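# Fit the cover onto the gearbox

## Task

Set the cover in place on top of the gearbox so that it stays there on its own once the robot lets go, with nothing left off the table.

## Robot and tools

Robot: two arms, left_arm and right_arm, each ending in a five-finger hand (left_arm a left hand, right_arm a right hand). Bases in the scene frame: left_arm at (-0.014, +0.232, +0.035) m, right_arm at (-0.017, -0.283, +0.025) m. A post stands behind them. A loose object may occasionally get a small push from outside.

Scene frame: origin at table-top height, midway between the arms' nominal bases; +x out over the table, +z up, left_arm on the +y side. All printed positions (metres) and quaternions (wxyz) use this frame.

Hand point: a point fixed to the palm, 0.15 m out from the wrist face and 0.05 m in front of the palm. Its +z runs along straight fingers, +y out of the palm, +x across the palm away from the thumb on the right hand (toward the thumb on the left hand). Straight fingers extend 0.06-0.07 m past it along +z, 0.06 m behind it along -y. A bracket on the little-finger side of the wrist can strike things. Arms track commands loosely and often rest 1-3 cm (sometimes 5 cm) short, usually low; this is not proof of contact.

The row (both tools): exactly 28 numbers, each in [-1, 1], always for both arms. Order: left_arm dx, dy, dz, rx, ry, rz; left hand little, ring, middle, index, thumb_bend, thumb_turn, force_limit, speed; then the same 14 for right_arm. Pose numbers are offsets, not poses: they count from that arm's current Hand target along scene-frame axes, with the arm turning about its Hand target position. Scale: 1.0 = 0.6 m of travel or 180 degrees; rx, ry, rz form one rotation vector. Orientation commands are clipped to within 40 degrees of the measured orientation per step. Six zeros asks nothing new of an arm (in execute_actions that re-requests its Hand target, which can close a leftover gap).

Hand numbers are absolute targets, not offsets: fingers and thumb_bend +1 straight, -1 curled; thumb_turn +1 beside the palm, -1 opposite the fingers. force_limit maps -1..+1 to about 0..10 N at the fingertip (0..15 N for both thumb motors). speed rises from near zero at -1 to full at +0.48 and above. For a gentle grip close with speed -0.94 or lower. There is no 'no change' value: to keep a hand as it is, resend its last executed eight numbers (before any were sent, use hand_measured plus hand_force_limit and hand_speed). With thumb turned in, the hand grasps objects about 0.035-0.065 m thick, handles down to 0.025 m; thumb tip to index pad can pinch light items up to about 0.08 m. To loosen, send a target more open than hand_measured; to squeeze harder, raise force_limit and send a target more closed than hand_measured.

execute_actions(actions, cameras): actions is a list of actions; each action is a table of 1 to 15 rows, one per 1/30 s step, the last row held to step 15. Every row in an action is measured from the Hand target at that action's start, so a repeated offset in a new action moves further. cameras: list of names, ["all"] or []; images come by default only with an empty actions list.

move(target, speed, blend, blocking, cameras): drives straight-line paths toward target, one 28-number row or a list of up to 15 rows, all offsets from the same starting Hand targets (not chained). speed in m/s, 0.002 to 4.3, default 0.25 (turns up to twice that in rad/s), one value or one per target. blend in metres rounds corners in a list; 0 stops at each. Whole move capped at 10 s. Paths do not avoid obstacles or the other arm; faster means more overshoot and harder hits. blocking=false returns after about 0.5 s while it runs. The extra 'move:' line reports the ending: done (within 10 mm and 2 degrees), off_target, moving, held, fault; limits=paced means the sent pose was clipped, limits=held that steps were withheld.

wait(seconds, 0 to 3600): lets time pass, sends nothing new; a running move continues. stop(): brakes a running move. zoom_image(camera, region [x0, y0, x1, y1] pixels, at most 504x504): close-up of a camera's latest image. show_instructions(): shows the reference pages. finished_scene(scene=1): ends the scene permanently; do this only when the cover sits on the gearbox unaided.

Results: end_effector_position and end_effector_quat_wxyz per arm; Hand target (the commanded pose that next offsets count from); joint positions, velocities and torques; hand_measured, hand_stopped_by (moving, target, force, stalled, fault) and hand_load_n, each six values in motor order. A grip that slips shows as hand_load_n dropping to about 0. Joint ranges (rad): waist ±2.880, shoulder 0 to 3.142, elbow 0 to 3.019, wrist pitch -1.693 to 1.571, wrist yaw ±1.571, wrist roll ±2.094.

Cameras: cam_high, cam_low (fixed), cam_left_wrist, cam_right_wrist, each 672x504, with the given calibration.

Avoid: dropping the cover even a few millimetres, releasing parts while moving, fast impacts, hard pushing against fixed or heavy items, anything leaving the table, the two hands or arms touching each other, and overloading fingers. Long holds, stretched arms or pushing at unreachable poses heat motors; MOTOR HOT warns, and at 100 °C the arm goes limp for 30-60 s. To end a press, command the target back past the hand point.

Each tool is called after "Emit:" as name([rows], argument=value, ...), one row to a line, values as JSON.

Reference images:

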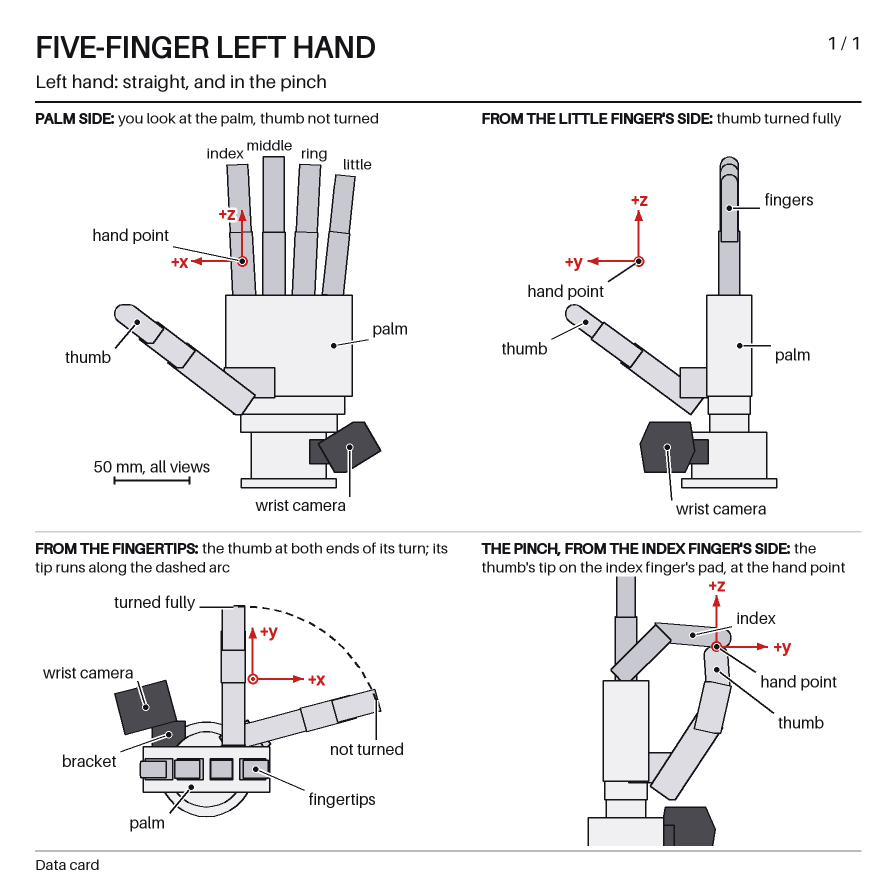

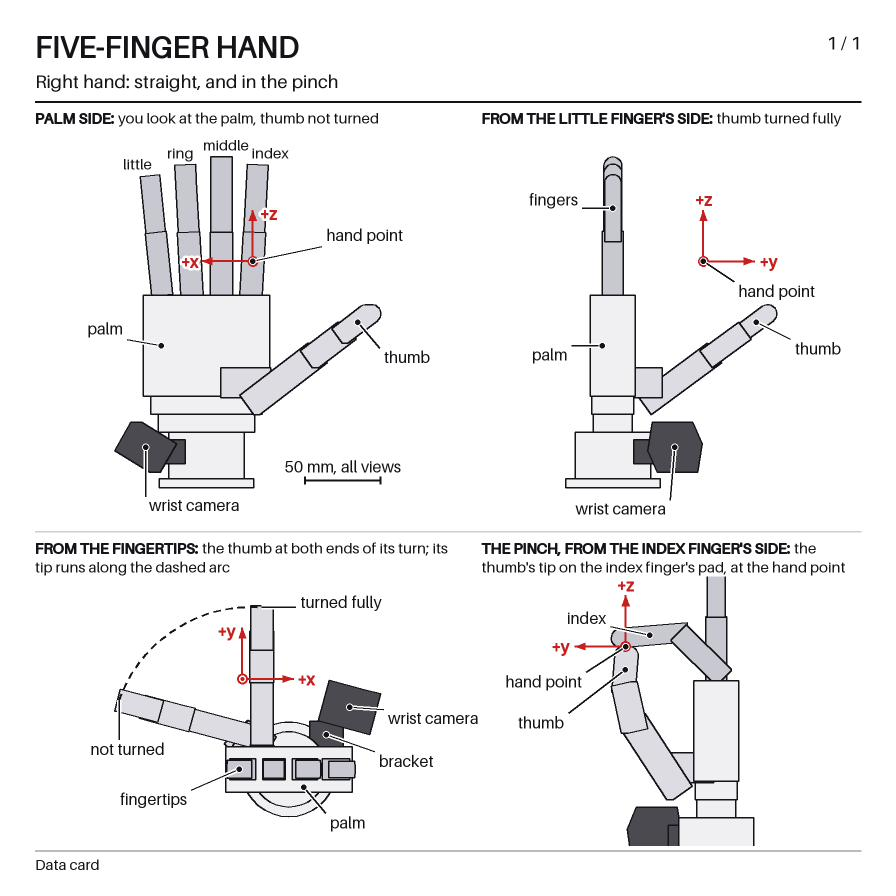

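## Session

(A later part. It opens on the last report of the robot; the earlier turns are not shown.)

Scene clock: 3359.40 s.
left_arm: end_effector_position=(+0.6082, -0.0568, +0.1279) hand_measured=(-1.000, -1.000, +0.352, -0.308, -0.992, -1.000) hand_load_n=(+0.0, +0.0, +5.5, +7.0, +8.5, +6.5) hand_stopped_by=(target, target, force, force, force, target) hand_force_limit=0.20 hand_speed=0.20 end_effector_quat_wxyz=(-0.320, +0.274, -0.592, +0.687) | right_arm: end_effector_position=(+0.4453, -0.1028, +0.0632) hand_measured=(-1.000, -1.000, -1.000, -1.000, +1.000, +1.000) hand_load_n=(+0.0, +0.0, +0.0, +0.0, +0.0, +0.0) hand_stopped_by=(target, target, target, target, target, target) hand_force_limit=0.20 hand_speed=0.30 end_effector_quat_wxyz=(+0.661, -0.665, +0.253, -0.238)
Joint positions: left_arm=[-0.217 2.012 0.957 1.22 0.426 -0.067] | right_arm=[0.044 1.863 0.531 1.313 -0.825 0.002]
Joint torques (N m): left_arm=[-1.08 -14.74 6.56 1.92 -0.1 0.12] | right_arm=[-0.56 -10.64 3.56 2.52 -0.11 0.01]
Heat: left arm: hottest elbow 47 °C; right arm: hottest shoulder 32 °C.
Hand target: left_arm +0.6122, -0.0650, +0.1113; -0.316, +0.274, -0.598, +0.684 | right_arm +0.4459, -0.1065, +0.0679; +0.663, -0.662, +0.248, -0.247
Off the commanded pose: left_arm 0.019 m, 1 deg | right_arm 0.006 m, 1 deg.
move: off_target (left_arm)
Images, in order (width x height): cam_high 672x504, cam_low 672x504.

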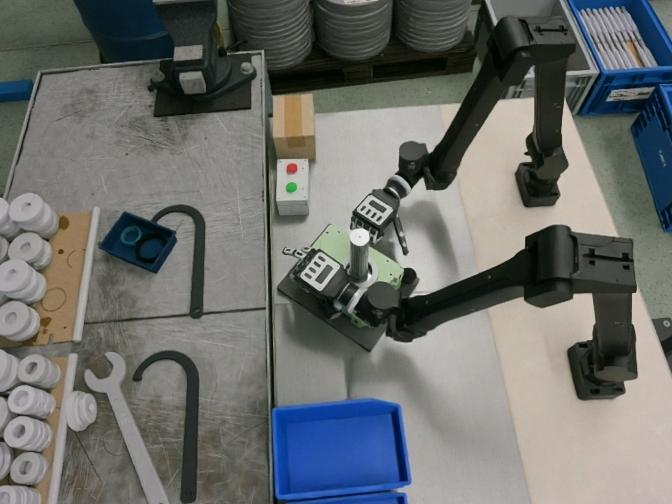

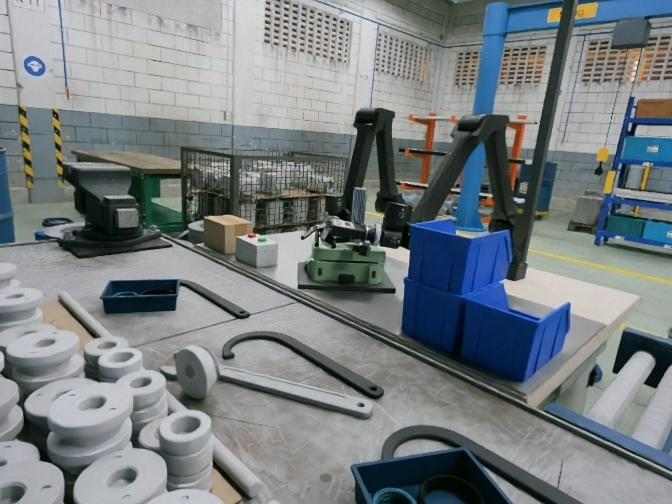

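Emit:
move(target=[0,0,-0.05,0,0,0,-1,-1,-1,-1,-1,-1,0.2,0.2,0,0,0,0,0,0,-1,-1,-1,-1,1,1,0.2,0.3], speed=0.06, cameras=["cam_low","cam_high"])

Emit:
zoom_image(camera="cam_low", region=[295, 215, 415, 300])

Emit:
zoom_image(camera="cam_low", region=[300, 245, 350, 290])

Emit:
zoom_image(camera="cam_low", region=[350, 245, 400, 290])

Scene clock: 3366.97 s.
left_arm: end_effector_position=(+0.6105, -0.0584, +0.1267) hand_measured=(-1.000, -1.000, +0.352, -0.308, -0.992, -1.000) hand_load_n=(+0.0, +0.0, +5.5, +5.5, +8.5, +6.5) hand_stopped_by=(target, target, force, force, force, target) hand_force_limit=0.20 hand_speed=0.20 end_effector_quat_wxyz=(-0.329, +0.262, -0.575, +0.702) | right_arm: end_effector_position=(+0.4453, -0.1028, +0.0632) hand_measured=(-1.000, -1.000, -1.000, -1.000, +1.000, +1.000) hand_load_n=(+0.0, +0.0, +0.0, +0.0, +0.0, -0.5) hand_stopped_by=(target, target, target, target, target, target) hand_force_limit=0.20 hand_speed=0.30 end_effector_quat_wxyz=(+0.661, -0.665, +0.253, -0.238)
Joint positions: left_arm=[-0.217 2.056 0.968 1.311 0.426 -0.083] | right_arm=[0.044 1.863 0.531 1.313 -0.825 0.002]
Joint torques (N m): left_arm=[-1.08 -12.69 5.71 0.84 -0.05 0.26] | right_arm=[-0.91 -10.23 3.55 2.48 -0.11 -0.01]
Heat: left arm: hottest elbow 47 °C; right arm: hottest shoulder 32 °C.
Hand target: left_arm +0.6121, -0.0650, +0.0811; -0.315, +0.274, -0.598, +0.684 | right_arm +0.4459, -0.1065, +0.0679; +0.663, -0.662, +0.248, -0.247
Off the commanded pose: left_arm 0.046 m, 4 deg | right_arm 0.006 m, 1 deg.
move: off_target (left_arm)
Images, in order (width x height): cam_high 672x504, cam_low 672x504.

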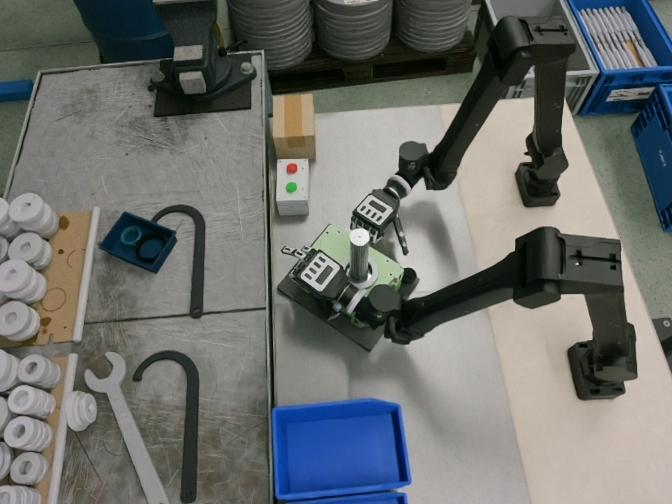

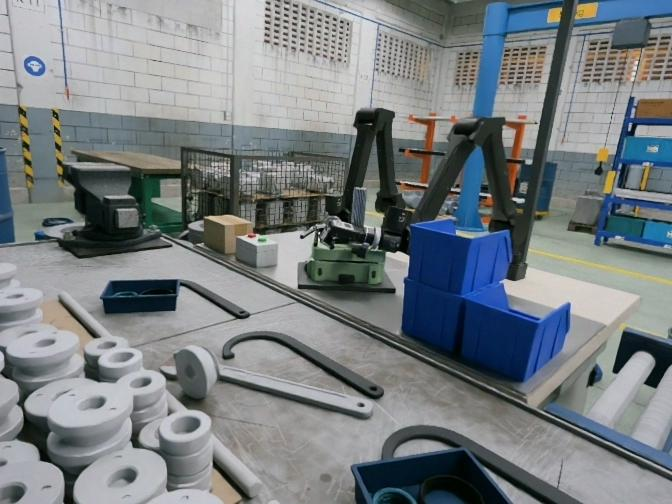

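Scaled by 4.200 from the camera's image (finer frame: 960x720).

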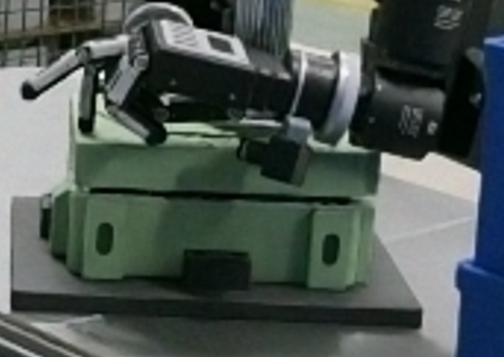

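Scaled by 10.080 from the camera's image (finer frame: 960x720).

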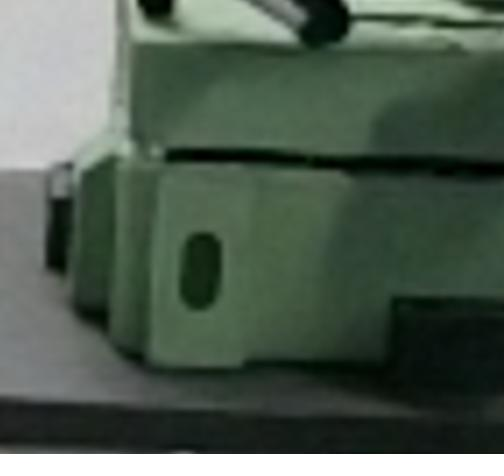

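Scaled by 10.080 from the camera's image (finer frame: 960x720).

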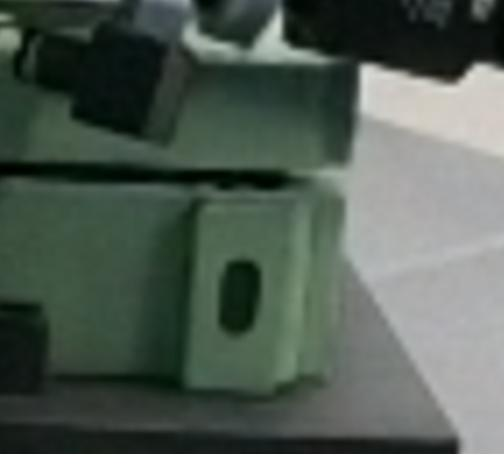

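Emit:
move([
  [0,0,0.15,0,0,0,-1,-1,-1,-1,-1,-1,0.2,0.2,0,0,0,0,0,0,-1,-1,-1,-1,1,1,0.2,0.3],
  [-0.2,0.177,0.15,0,0,0,-1,-1,-1,-1,-1,-1,0.2,0.2,0,0,0,0,0,0,-1,-1,-1,-1,1,1,0.2,0.3],
  [-0.2,0.177,0.06,0,0,0,-1,-1,-1,-1,-1,-1,0.2,0.2,0,0,0,0,0,0,-1,-1,-1,-1,1,1,0.2,0.3],
], speed=[0.15, 0.15, 0.08], cameras=["cam_low","cam_high"])

Emit:
zoom_image(camera="cam_low", region=[295, 215, 415, 300])

Emit:
zoom_image(camera="cam_high", region=[285, 205, 425, 345])

Scene clock: 3376.40 s.
left_arm: end_effector_position=(+0.4924, +0.0401, +0.1272) hand_measured=(-1.000, -1.000, +0.352, -0.308, -0.992, -1.000) hand_load_n=(+0.0, +0.0, +5.5, +7.0, +9.0, +6.0) hand_stopped_by=(target, target, force, force, force, target) hand_force_limit=0.20 hand_speed=0.20 end_effector_quat_wxyz=(-0.321, +0.270, -0.595, +0.686) | right_arm: end_effector_position=(+0.4453, -0.1028, +0.0632) hand_measured=(-1.000, -1.000, -1.000, -1.000, +1.000, +1.000) hand_load_n=(+0.0, +0.0, +0.0, +0.0, +0.0, -0.5) hand_stopped_by=(target, target, target, target, target, target) hand_force_limit=0.20 hand_speed=0.30 end_effector_quat_wxyz=(+0.661, -0.665, +0.253, -0.238)
Joint positions: left_arm=[-0.047 1.848 0.572 1.454 0.6 -0.09] | right_arm=[0.044 1.863 0.531 1.313 -0.825 0.002]
Joint torques (N m): left_arm=[-0.09 -10.87 3.64 2.14 0.19 0.03] | right_arm=[-0.73 -10.46 3.33 2.5 -0.08 -0.01]
Heat: left arm: hottest elbow 47 °C; right arm: hottest shoulder 32 °C.
Hand target: left_arm +0.4920, +0.0411, +0.1172; -0.315, +0.274, -0.598, +0.684 | right_arm +0.4459, -0.1065, +0.0679; +0.663, -0.662, +0.248, -0.247
Off the commanded pose: left_arm 0.010 m, 1 deg | right_arm 0.006 m, 1 deg.
move: done
Images, in order (width x height): cam_high 672x504, cam_low 672x504.

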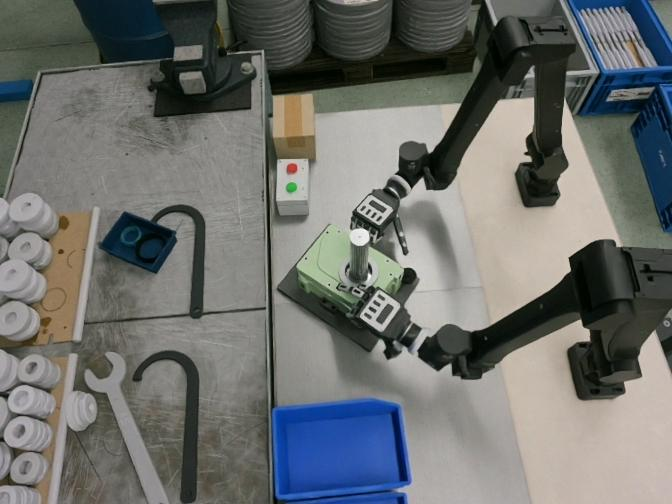

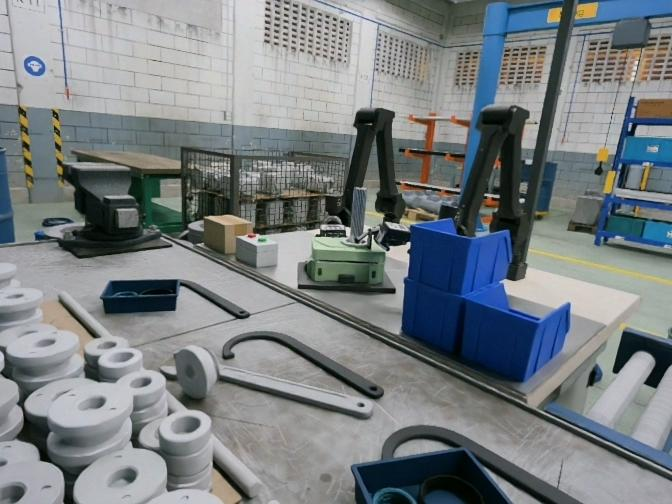

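Scaled by 4.200 from the camera's image (finer frame: 960x720).

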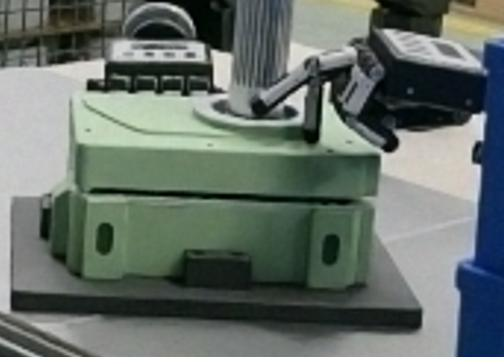

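Scaled by 3.600 from the camera's image (finer frame: 960x720).

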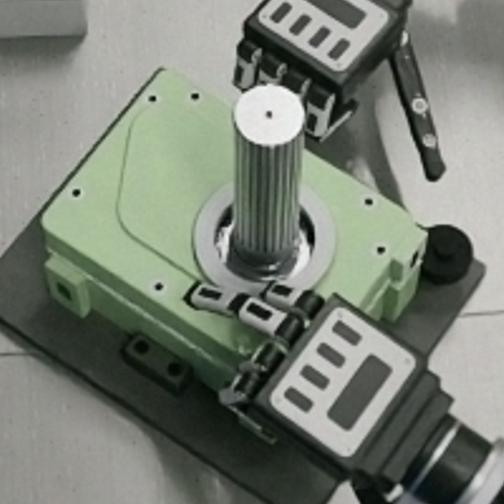

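Emit:
move(target=[0,0,-0.08,0,0,0,-1,-1,-1,-1,-1,-1,0.2,0.2,0,0,0,0,0,0,-1,-1,-1,-1,1,1,0.2,0.3], speed=0.06, cameras=["cam_low","cam_high"])

Emit:
zoom_image(camera="cam_low", region=[300, 245, 350, 290])

Emit:
zoom_image(camera="cam_low", region=[350, 245, 400, 290])

Emit:
zoom_image(camera="cam_high", region=[285, 205, 425, 345])

Scene clock: 3380.83 s.
left_arm: end_effector_position=(+0.4929, +0.0398, +0.1230) hand_measured=(-1.000, -1.000, +0.352, -0.308, -0.992, -1.000) hand_load_n=(+0.0, +0.0, +5.5, +4.0, +8.5, +6.5) hand_stopped_by=(target, target, force, force, force, target) hand_force_limit=0.20 hand_speed=0.20 end_effector_quat_wxyz=(-0.325, +0.259, -0.576, +0.704) | right_arm: end_effector_position=(+0.4453, -0.1028, +0.0632) hand_measured=(-1.000, -1.000, -1.000, -1.000, +1.000, +1.000) hand_load_n=(+0.0, +0.0, +0.0, +0.0, +0.0, -0.5) hand_stopped_by=(target, target, target, target, target, target) hand_force_limit=0.20 hand_speed=0.30 end_effector_quat_wxyz=(+0.661, -0.665, +0.253, -0.238)
Joint positions: left_arm=[-0.043 1.925 0.583 1.589 0.605 -0.133] | right_arm=[0.044 1.863 0.531 1.313 -0.825 0.002]
Joint torques (N m): left_arm=[-0.32 -5.01 3.06 1.57 0.14 0.48] | right_arm=[-0.73 -10.29 3.34 2.37 -0.12 -0.01]
Heat: left arm: hottest elbow 46 °C; right arm: hottest shoulder 32 °C.
Hand target: left_arm +0.4922, +0.0412, +0.0692; -0.316, +0.274, -0.598, +0.684 | right_arm +0.4459, -0.1065, +0.0679; +0.663, -0.662, +0.248, -0.247
Off the commanded pose: left_arm 0.054 m, 4 deg | right_arm 0.006 m, 1 deg.
joint read past its limit (left arm) — joint 4 (wrist pitch), upper limit.
joint sent to its limit (left arm) — joint 4 (wrist pitch), upper limit. The joint targets are off in position, not in orientation.
move: off_target (left_arm)
Images, in order (width x height): cam_high 672x504, cam_low 672x504.

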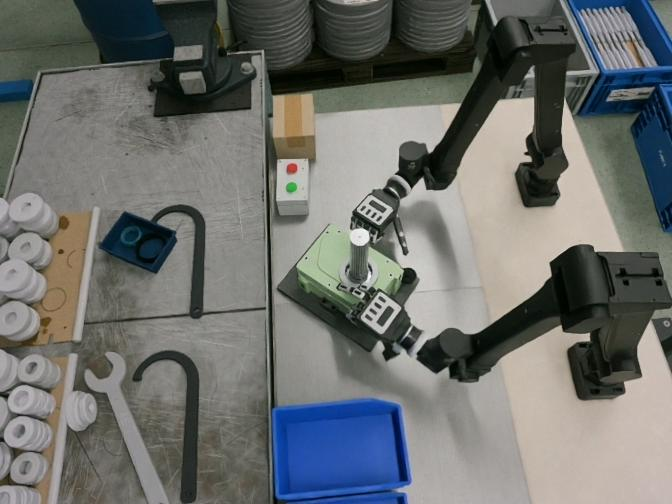

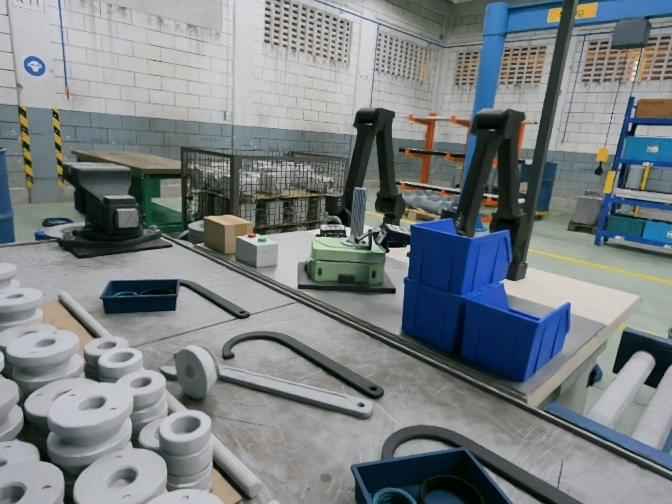

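Scaled by 10.080 from the camera's image (finer frame: 960x720).

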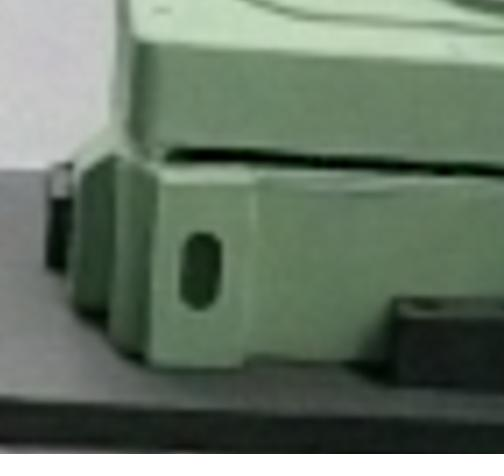

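Scaled by 10.080 from the camera's image (finer frame: 960x720).

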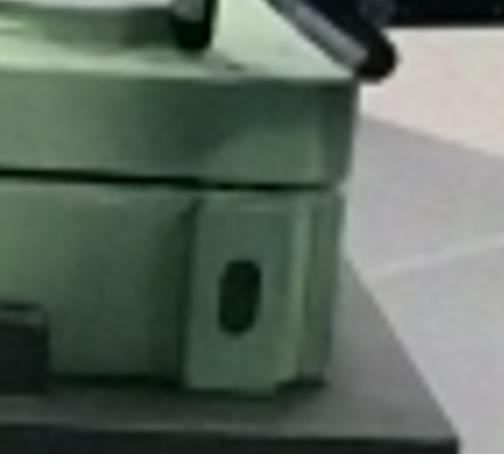

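Scaled by 3.600 from the camera's image (finer frame: 960x720).

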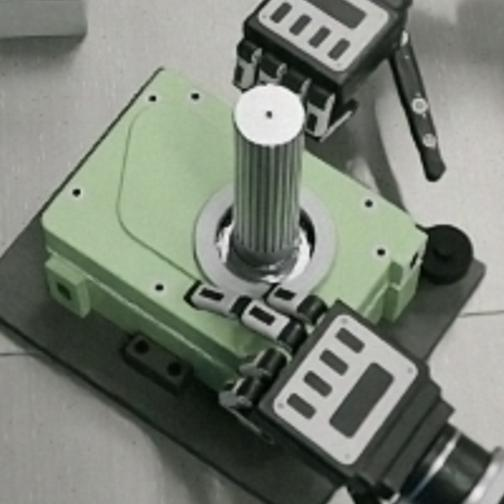

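Emit:
move([
  [0,0,0.17,0,0,0,-1,-1,-1,-1,-1,-1,0.2,0.2,0,0,0,0,0,0,-1,-1,-1,-1,1,1,0.2,0.3],
  [0.2,-0.175,0.17,0,0,0,-1,-1,-1,-1,-1,-1,0.2,0.2,0,0,0,0,0,0,-1,-1,-1,-1,1,1,0.2,0.3],
  [0.2,-0.175,0.02,0,0,0,-1,-1,-1,-1,-1,-1,0.2,0.2,0,0,0,0,0,0,-1,-1,-1,-1,1,1,0.2,0.3],
], speed=[0.15, 0.15, 0.08], cameras=["cam_low","cam_high"])

Emit:
zoom_image(camera="cam_low", region=[300, 245, 350, 290])

Emit:
zoom_image(camera="cam_low", region=[350, 245, 400, 290])

Scene clock: 3389.50 s.
left_arm: end_effector_position=(+0.6104, -0.0574, +0.1275) hand_measured=(-1.000, -1.000, +0.352, -0.308, -0.992, -1.000) hand_load_n=(+0.0, +0.0, +5.5, +5.5, +8.5, +6.5) hand_stopped_by=(target, target, force, force, force, target) hand_force_limit=0.20 hand_speed=0.20 end_effector_quat_wxyz=(-0.328, +0.262, -0.575, +0.703) | right_arm: end_effector_position=(+0.4453, -0.1028, +0.0632) hand_measured=(-1.000, -1.000, -1.000, -1.000, +1.000, +1.000) hand_load_n=(+0.0, +0.0, +0.0, +0.0, +0.0, +0.0) hand_stopped_by=(target, target, target, target, target, target) hand_force_limit=0.20 hand_speed=0.30 end_effector_quat_wxyz=(+0.661, -0.665, +0.253, -0.238)
Joint positions: left_arm=[-0.214 2.055 0.967 1.313 0.429 -0.085] | right_arm=[0.044 1.863 0.531 1.313 -0.825 0.002]
Joint torques (N m): left_arm=[-1.08 -12.51 5.63 0.85 -0.1 0.27] | right_arm=[-0.56 -10.58 3.45 2.47 -0.11 0.02]
Heat: left arm: hottest elbow 45 °C; right arm: hottest shoulder 32 °C.
Hand target: left_arm +0.6121, -0.0639, +0.0811; -0.315, +0.274, -0.598, +0.684 | right_arm +0.4459, -0.1065, +0.0679; +0.663, -0.662, +0.248, -0.247
Off the commanded pose: left_arm 0.047 m, 4 deg | right_arm 0.006 m, 1 deg.
move: off_target (left_arm)
Images, in order (width x height): cam_high 672x504, cam_low 672x504.

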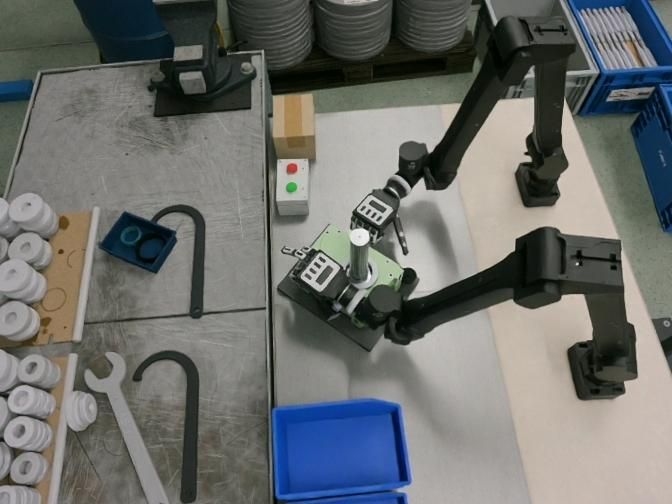

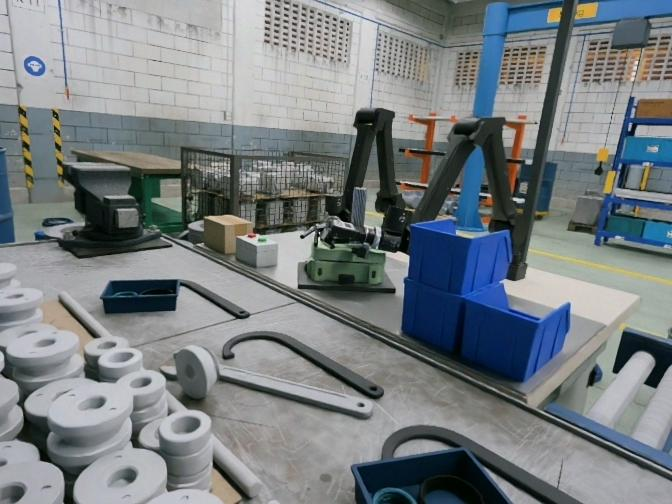

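Scaled by 10.080 from the camera's image (finer frame: 960x720).

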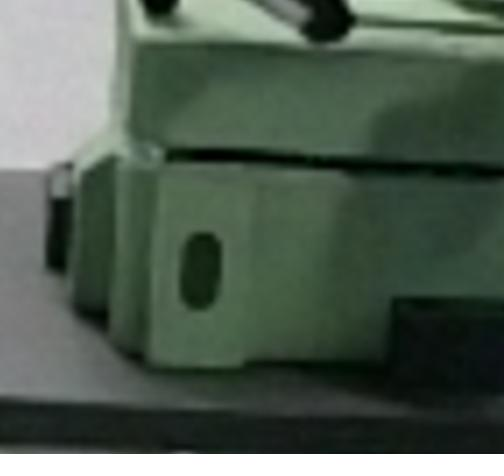

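Scaled by 10.080 from the camera's image (finer frame: 960x720).

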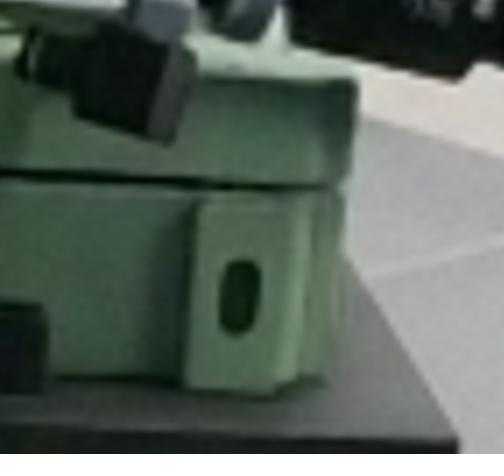

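Emit:
move(target=[0,0,-0.06,0,0,0,-1,-1,-1,-1,-1,-1,0.2,0.2,0,0,0,0,0,0,-1,-1,-1,-1,1,1,0.2,0.3], speed=0.06, cameras=["cam_low","cam_high"])

Emit:
zoom_image(camera="cam_low", region=[300, 245, 350, 290])

Emit:
zoom_image(camera="cam_low", region=[350, 245, 400, 290])

Emit:
zoom_image(camera="cam_high", region=[285, 205, 425, 345])

Scene clock: 3394.47 s.
left_arm: end_effector_position=(+0.6188, -0.0595, +0.1255) hand_measured=(-1.000, -1.000, +0.352, -0.308, -0.992, -1.000) hand_load_n=(+0.0, +0.0, +5.5, +9.0, +8.5, +6.0) hand_stopped_by=(target, target, force, force, force, target) hand_force_limit=0.20 hand_speed=0.20 end_effector_quat_wxyz=(-0.341, +0.243, -0.560, +0.715) | right_arm: end_effector_position=(+0.4453, -0.1028, +0.0632) hand_measured=(-1.000, -1.000, -1.000, -1.000, +1.000, +1.000) hand_load_n=(+0.0, +0.0, +0.0, +0.0, +0.0, +0.0) hand_stopped_by=(target, target, target, target, target, target) hand_force_limit=0.20 hand_speed=0.30 end_effector_quat_wxyz=(+0.661, -0.665, +0.253, -0.238)
Joint positions: left_arm=[-0.213 2.108 1.001 1.391 0.434 -0.086] | right_arm=[0.044 1.863 0.531 1.313 -0.825 0.002]
Joint torques (N m): left_arm=[-1.2 -10.52 3.51 0.69 -0.21 0.28] | right_arm=[-0.62 -10.29 3.37 2.45 -0.08 0.01]
Heat: left arm: hottest elbow 45 °C; right arm: hottest shoulder 32 °C.
Hand target: left_arm +0.6121, -0.0638, +0.0453; -0.316, +0.274, -0.598, +0.684 | right_arm +0.4459, -0.1065, +0.0679; +0.663, -0.662, +0.248, -0.247
Off the commanded pose: left_arm 0.081 m, 7 deg | right_arm 0.006 m, 1 deg.
move: off_target (left_arm)
Images, in order (width x height): cam_high 672x504, cam_low 672x504.

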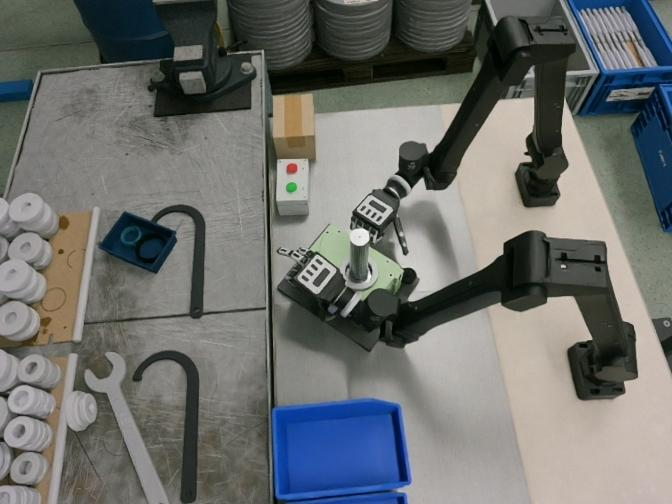

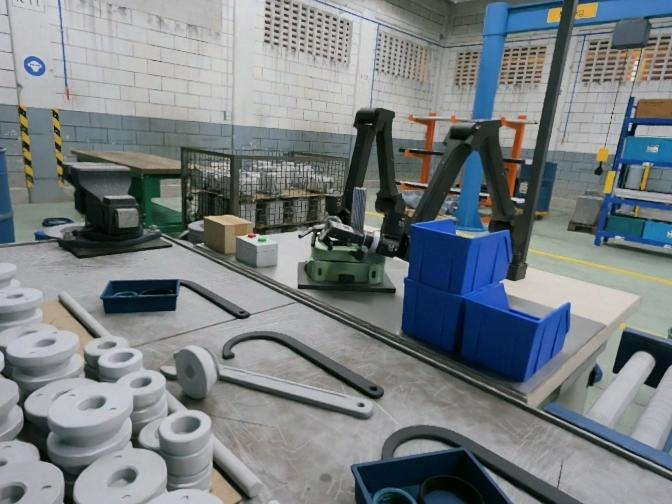

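Scaled by 10.080 from the camera's image (finer frame: 960x720).

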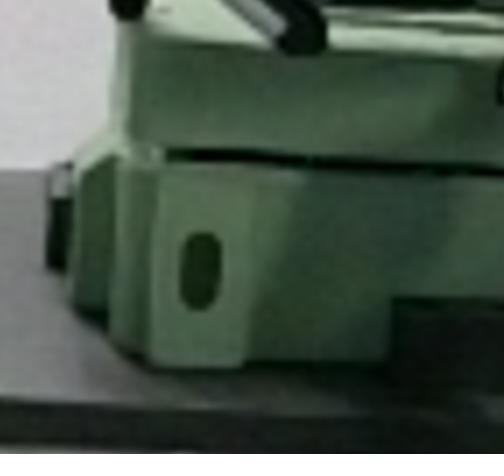

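Scaled by 10.080 from the camera's image (finer frame: 960x720).

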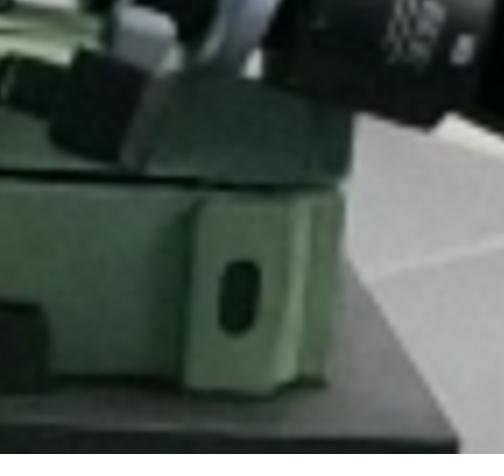

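Scaled by 3.600 from the camera's image (finer frame: 960x720).

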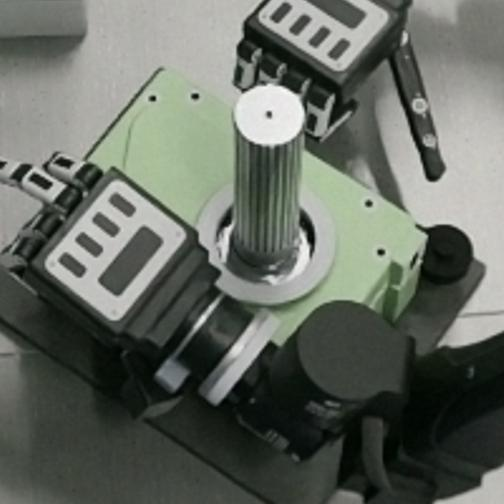

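Emit:
move([
  [0,0,0.25,0,0,0,-1,-1,-1,-1,-1,-1,0.2,0.2,0,0,0,0,0,0,-1,-1,-1,-1,1,1,0.2,0.3],
  [-0.35,0.32,0.25,0,0,0,-1,-1,-1,-1,-1,-1,0.2,0.2,0,0,0,0,0,0,-1,-1,-1,-1,1,1,0.2,0.3],
], speed=0.2, cameras=["cam_low","cam_high"])

Emit:
zoom_image(camera="cam_low", region=[300, 245, 350, 290])

Emit:
zoom_image(camera="cam_low", region=[350, 245, 400, 290])

Emit:
zoom_image(camera="cam_high", region=[292, 255, 342, 305])

Emit:
zoom_image(camera="cam_high", region=[345, 285, 395, 335])

Emit:
zoom_image(camera="cam_high", region=[375, 250, 425, 300])

Scene clock: 3406.27 s.
left_arm: end_effector_position=(+0.4017, +0.1243, +0.1879) hand_measured=(-1.000, -1.000, +0.352, -0.308, -0.992, -1.000) hand_load_n=(+0.0, +0.0, +5.5, +7.5, +9.0, +6.5) hand_stopped_by=(target, target, force, force, force, target) hand_force_limit=0.20 hand_speed=0.20 end_effector_quat_wxyz=(-0.306, +0.281, -0.603, +0.681) | right_arm: end_effector_position=(+0.4453, -0.1028, +0.0632) hand_measured=(-1.000, -1.000, -1.000, -1.000, +1.000, +1.000) hand_load_n=(+0.0, +0.0, +0.0, +0.0, +0.0, +0.0) hand_stopped_by=(target, target, target, target, target, target) hand_force_limit=0.20 hand_speed=0.30 end_effector_quat_wxyz=(+0.661, -0.665, +0.253, -0.238)
Joint positions: left_arm=[0.219 1.437 0.349 1.269 0.87 -0.152] | right_arm=[0.044 1.863 0.531 1.313 -0.825 0.002]
Joint torques (N m): left_arm=[0.44 -8.7 4.68 2.55 0.11 -0.03] | right_arm=[-0.67 -10.34 3.51 2.43 -0.13 0]
Heat: left arm: hottest elbow 44 °C; right arm: hottest shoulder 32 °C.
Hand target: left_arm +0.4021, +0.1281, +0.1953; -0.315, +0.274, -0.598, +0.684 | right_arm +0.4459, -0.1065, +0.0679; +0.663, -0.662, +0.248, -0.247
Off the commanded pose: left_arm 0.008 m, 1 deg | right_arm 0.006 m, 1 deg.
move: done
Images, in order (width x height): cam_high 672x504, cam_low 672x504.

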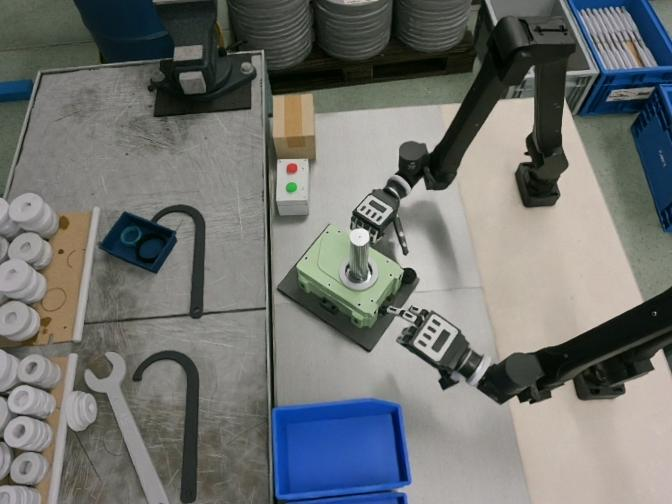

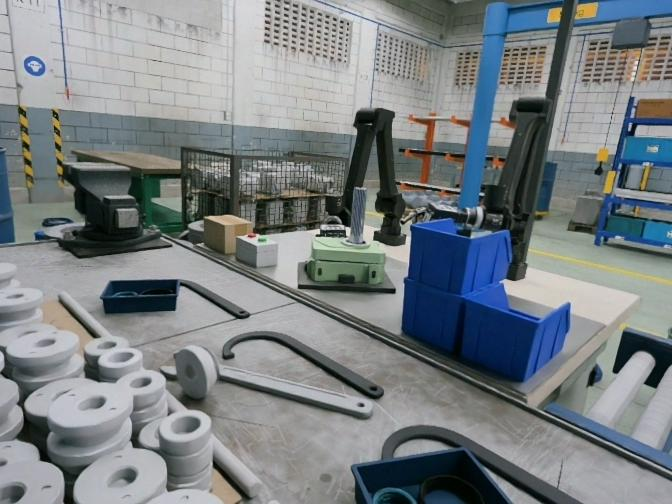

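Scaled by 10.080 from the camera's image (finer frame: 960x720).

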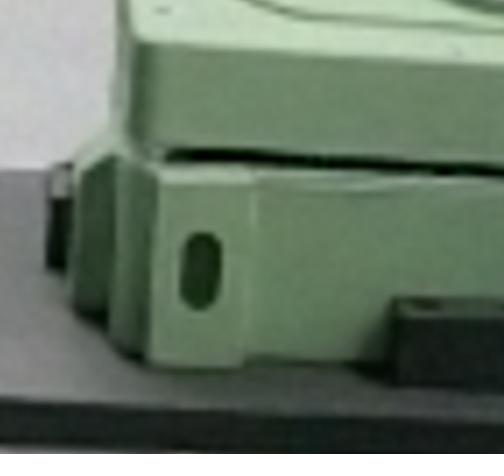

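Scaled by 10.080 from the camera's image (finer frame: 960x720).

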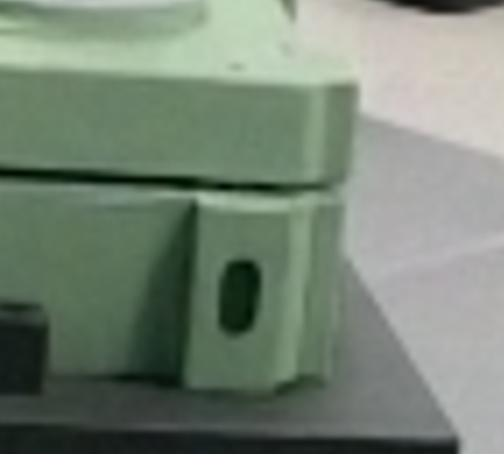

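Scaled by 10.080 from the camera's image (finer frame: 960x720).

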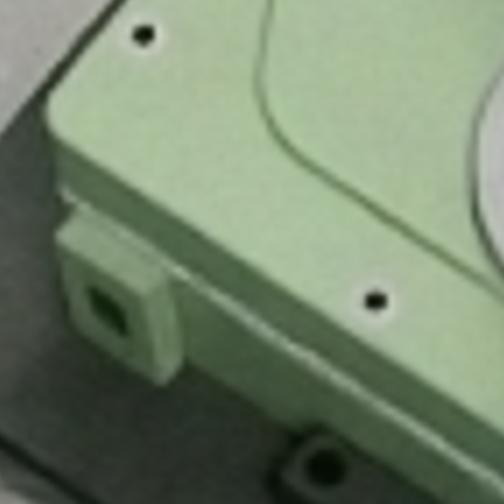

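Scaled by 10.080 from the camera's image (finer frame: 960x720).

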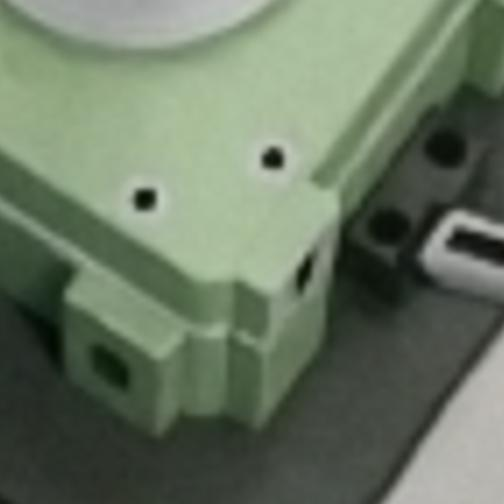

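Scaled by 10.080 from the camera's image (finer frame: 960x720).

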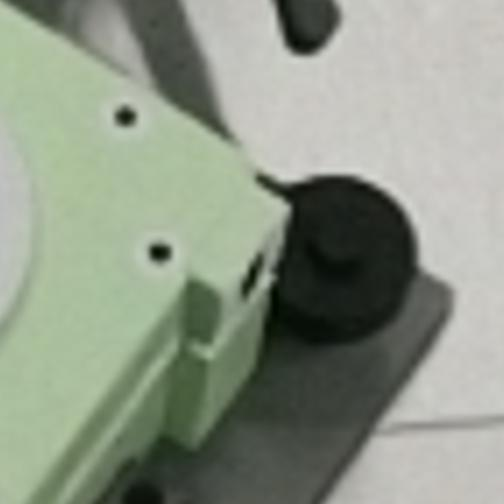

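Emit:
wait(seconds=0.1, cameras=["cam_right_wrist", "cam_left_wrist"])

Emit:
zoom_image(camera="cam_right_wrist", region=[180, 0, 480, 450])

Emit:
zoom_image(camera="cam_left_wrist", region=[0, 0, 400, 400])

Scene clock: 3411.60 s.
left_arm: end_effector_position=(+0.4017, +0.1243, +0.1879) hand_measured=(-1.000, -1.000, +0.352, -0.308, -0.992, -1.000) hand_load_n=(+0.0, +0.0, +5.5, +7.5, +8.5, +6.5) hand_stopped_by=(target, target, force, force, force, target) hand_force_limit=0.20 hand_speed=0.20 end_effector_quat_wxyz=(-0.306, +0.281, -0.603, +0.681) | right_arm: end_effector_position=(+0.4453, -0.1028, +0.0632) hand_measured=(-1.000, -1.000, -1.000, -1.000, +1.000, +1.000) hand_load_n=(+0.0, +0.0, +0.0, +0.5, +0.0, -0.5) hand_stopped_by=(target, target, target, target, target, target) hand_force_limit=0.20 hand_speed=0.30 end_effector_quat_wxyz=(+0.661, -0.665, +0.253, -0.238)
Joint positions: left_arm=[0.219 1.437 0.349 1.269 0.87 -0.153] | right_arm=[0.044 1.863 0.531 1.313 -0.825 0.002]
Joint torques (N m): left_arm=[0.32 -8.59 4.64 2.56 0.11 -0.02] | right_arm=[-0.79 -9.99 3.52 2.52 -0.11 -0.02]
Heat: left arm: hottest elbow 43 °C; right arm: hottest shoulder 32 °C.
Hand target: left_arm +0.4021, +0.1281, +0.1953; -0.316, +0.274, -0.598, +0.684 | right_arm +0.4459, -0.1065, +0.0679; +0.663, -0.662, +0.248, -0.247
Off the commanded pose: left_arm 0.008 m, 1 deg | right_arm 0.006 m, 1 deg.
wait: 0.10 s; at rest from the start
cam_left_wrist: T_world_to_cam=[[-0.29421, -0.08669, 0.9518, -0.05943], [-0.89148, -0.3341, -0.306, 0.46036], [0.34452, -0.93854, 0.02101, 0.08663]] pos_world=[0.36307, 0.22995, 0.19561]
cam_right_wrist: T_world_to_cam=[[0.20445, -0.1187, -0.97165, -0.03417], [-0.97028, 0.10669, -0.21719, 0.45494], [0.12944, 0.98718, -0.09336, 0.1661]] pos_world=[0.42691, -0.21656, 0.08111]
Images, in order (width x height): cam_left_wrist 672x504, cam_right_wrist 672x504.

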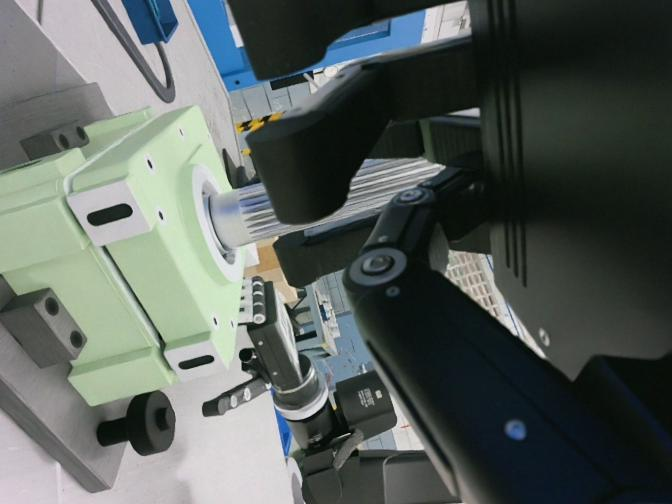

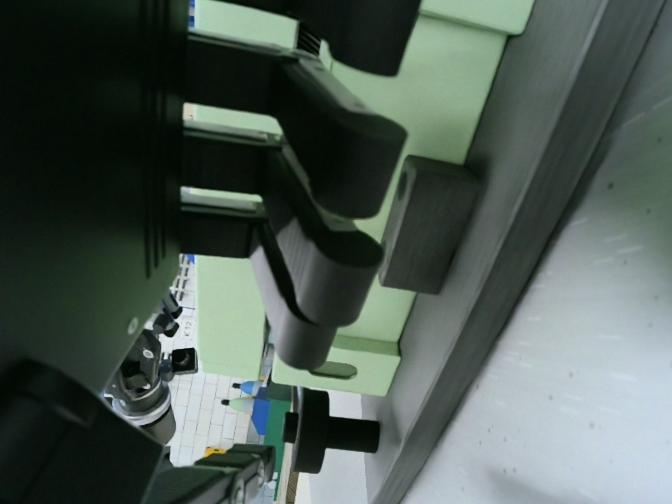

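Scaled by 1.120 from the camera's image (finer frame: 960x720).

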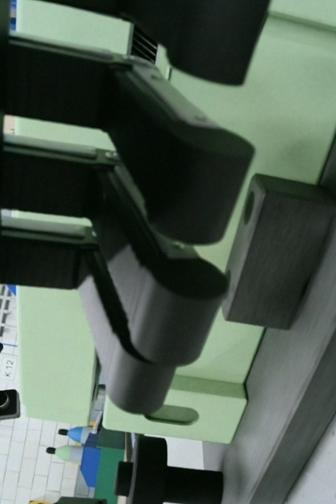

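Scaled by 1.260 from the camera's image (finer frame: 960x720).

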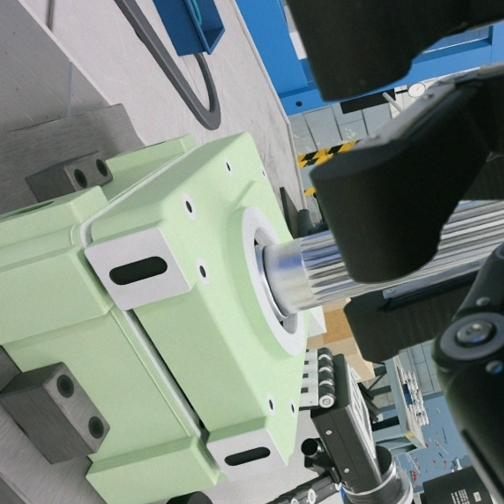

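Emit:
move([
  [-0.17,0.153,0,0,0,0,-1,-1,-1,-1,-1,-1,0.2,0.2,0,0,0.158,0,0,0,-1,-1,-1,-1,1,1,0.2,0.3],
  [-0.17,0.153,0,0,0,0,-1,-1,-1,-1,-1,-1,0.2,0.2,-0.153,0.1407,0.158,0,0,0,-1,-1,-1,-1,1,1,0.2,0.3],
  [-0.17,0.153,0,0,0,0,-1,-1,-1,-1,-1,-1,0.2,0.2,-0.0702,0.2343,0.158,0,0,0,-1,-1,-1,-1,1,1,0.2,0.3],
  [-0.17,0.153,0,0,0,0,-1,-1,-1,-1,-1,-1,0.2,0.2,-0.0702,0.2343,0.1,0,0,0,-1,-1,-1,-1,1,1,0.2,0.3],
], speed=0.18, cameras=["cam_low","cam_high"])

Emit:
zoom_image(camera="cam_high", region=[285, 205, 425, 345])

Emit:
zoom_image(camera="cam_low", region=[295, 195, 415, 300])

Scene clock: 3429.43 s.
left_arm: end_effector_position=(+0.3012, +0.2161, +0.1924) hand_measured=(-1.000, -1.000, +0.352, -0.308, -0.992, -1.000) hand_load_n=(+0.0, +0.0, +5.5, +7.5, +8.5, +6.0) hand_stopped_by=(target, target, force, force, force, target) hand_force_limit=0.20 hand_speed=0.20 end_effector_quat_wxyz=(-0.306, +0.287, -0.607, +0.675) | right_arm: end_effector_position=(+0.4018, +0.0285, +0.1217) hand_measured=(-1.000, -1.000, -1.000, -1.000, +1.000, +1.000) hand_load_n=(+0.0, +0.0, +0.0, +0.0, +0.0, +0.0) hand_stopped_by=(target, target, target, target, target, target) hand_force_limit=0.20 hand_speed=0.30 end_effector_quat_wxyz=(+0.656, -0.667, +0.257, -0.243)
Joint positions: left_arm=[0.698 1.346 0.202 1.568 1.328 -0.429] | right_arm=[0.443 1.611 0.495 1.091 -0.413 0.002]
Joint torques (N m): left_arm=[0.67 -5.66 3.92 1.88 -0.12 -0.02] | right_arm=[0.91 -8.35 6.67 2.77 0.08 0.01]
Heat: left arm: hottest elbow 42 °C; right arm: hottest shoulder 32 °C.
Hand target: left_arm +0.3001, +0.2198, +0.1953; -0.315, +0.274, -0.598, +0.684 | right_arm +0.4039, +0.0340, +0.1281; +0.663, -0.662, +0.248, -0.248
Off the commanded pose: left_arm 0.005 m, 2 deg | right_arm 0.009 m, 1 deg.
joint sent to its limit (left arm) — joint 4 (wrist pitch), upper limit. The joint targets still meet the commanded pose.
move: done
Images, in order (width x height): cam_high 672x504, cam_low 672x504.

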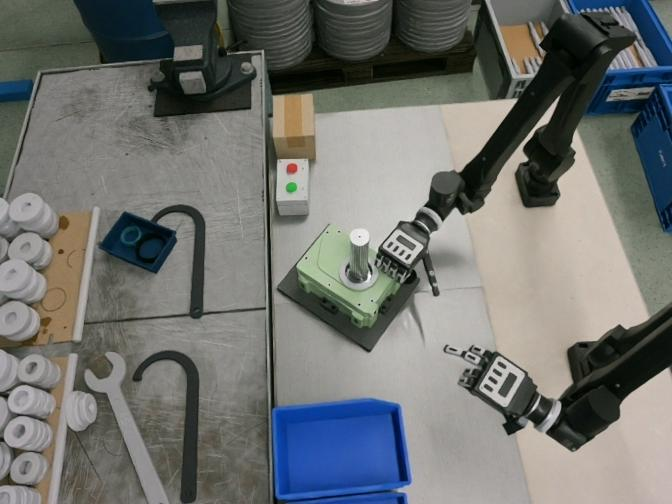

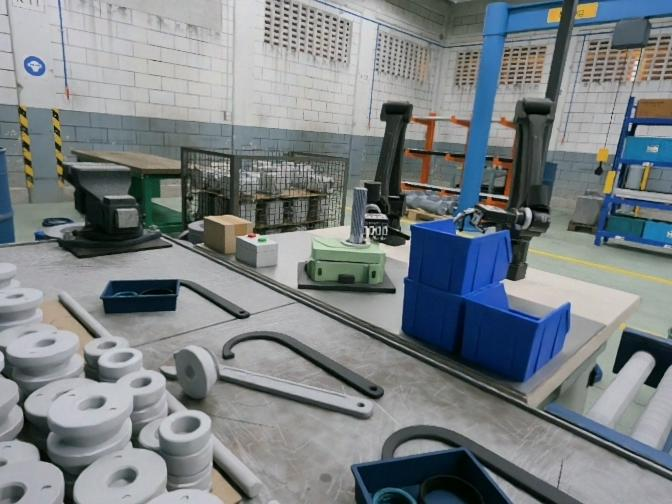

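Scaled by 3.600 from the camera's image (finer frame: 960x720).

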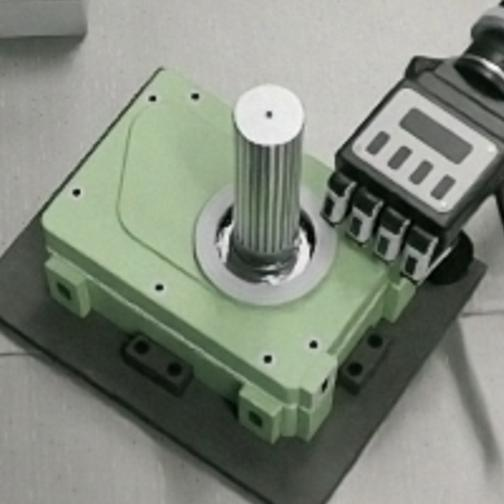

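Scaled by 4.200 from the camera's image (finer frame: 960x720).

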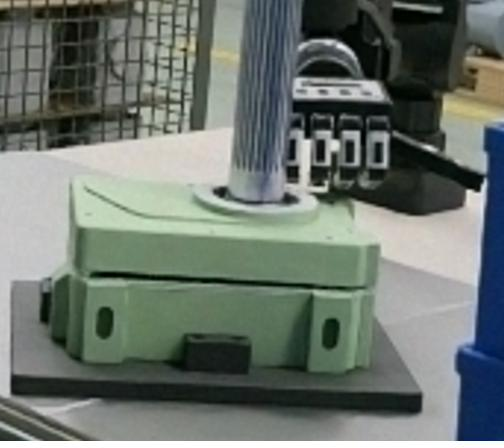

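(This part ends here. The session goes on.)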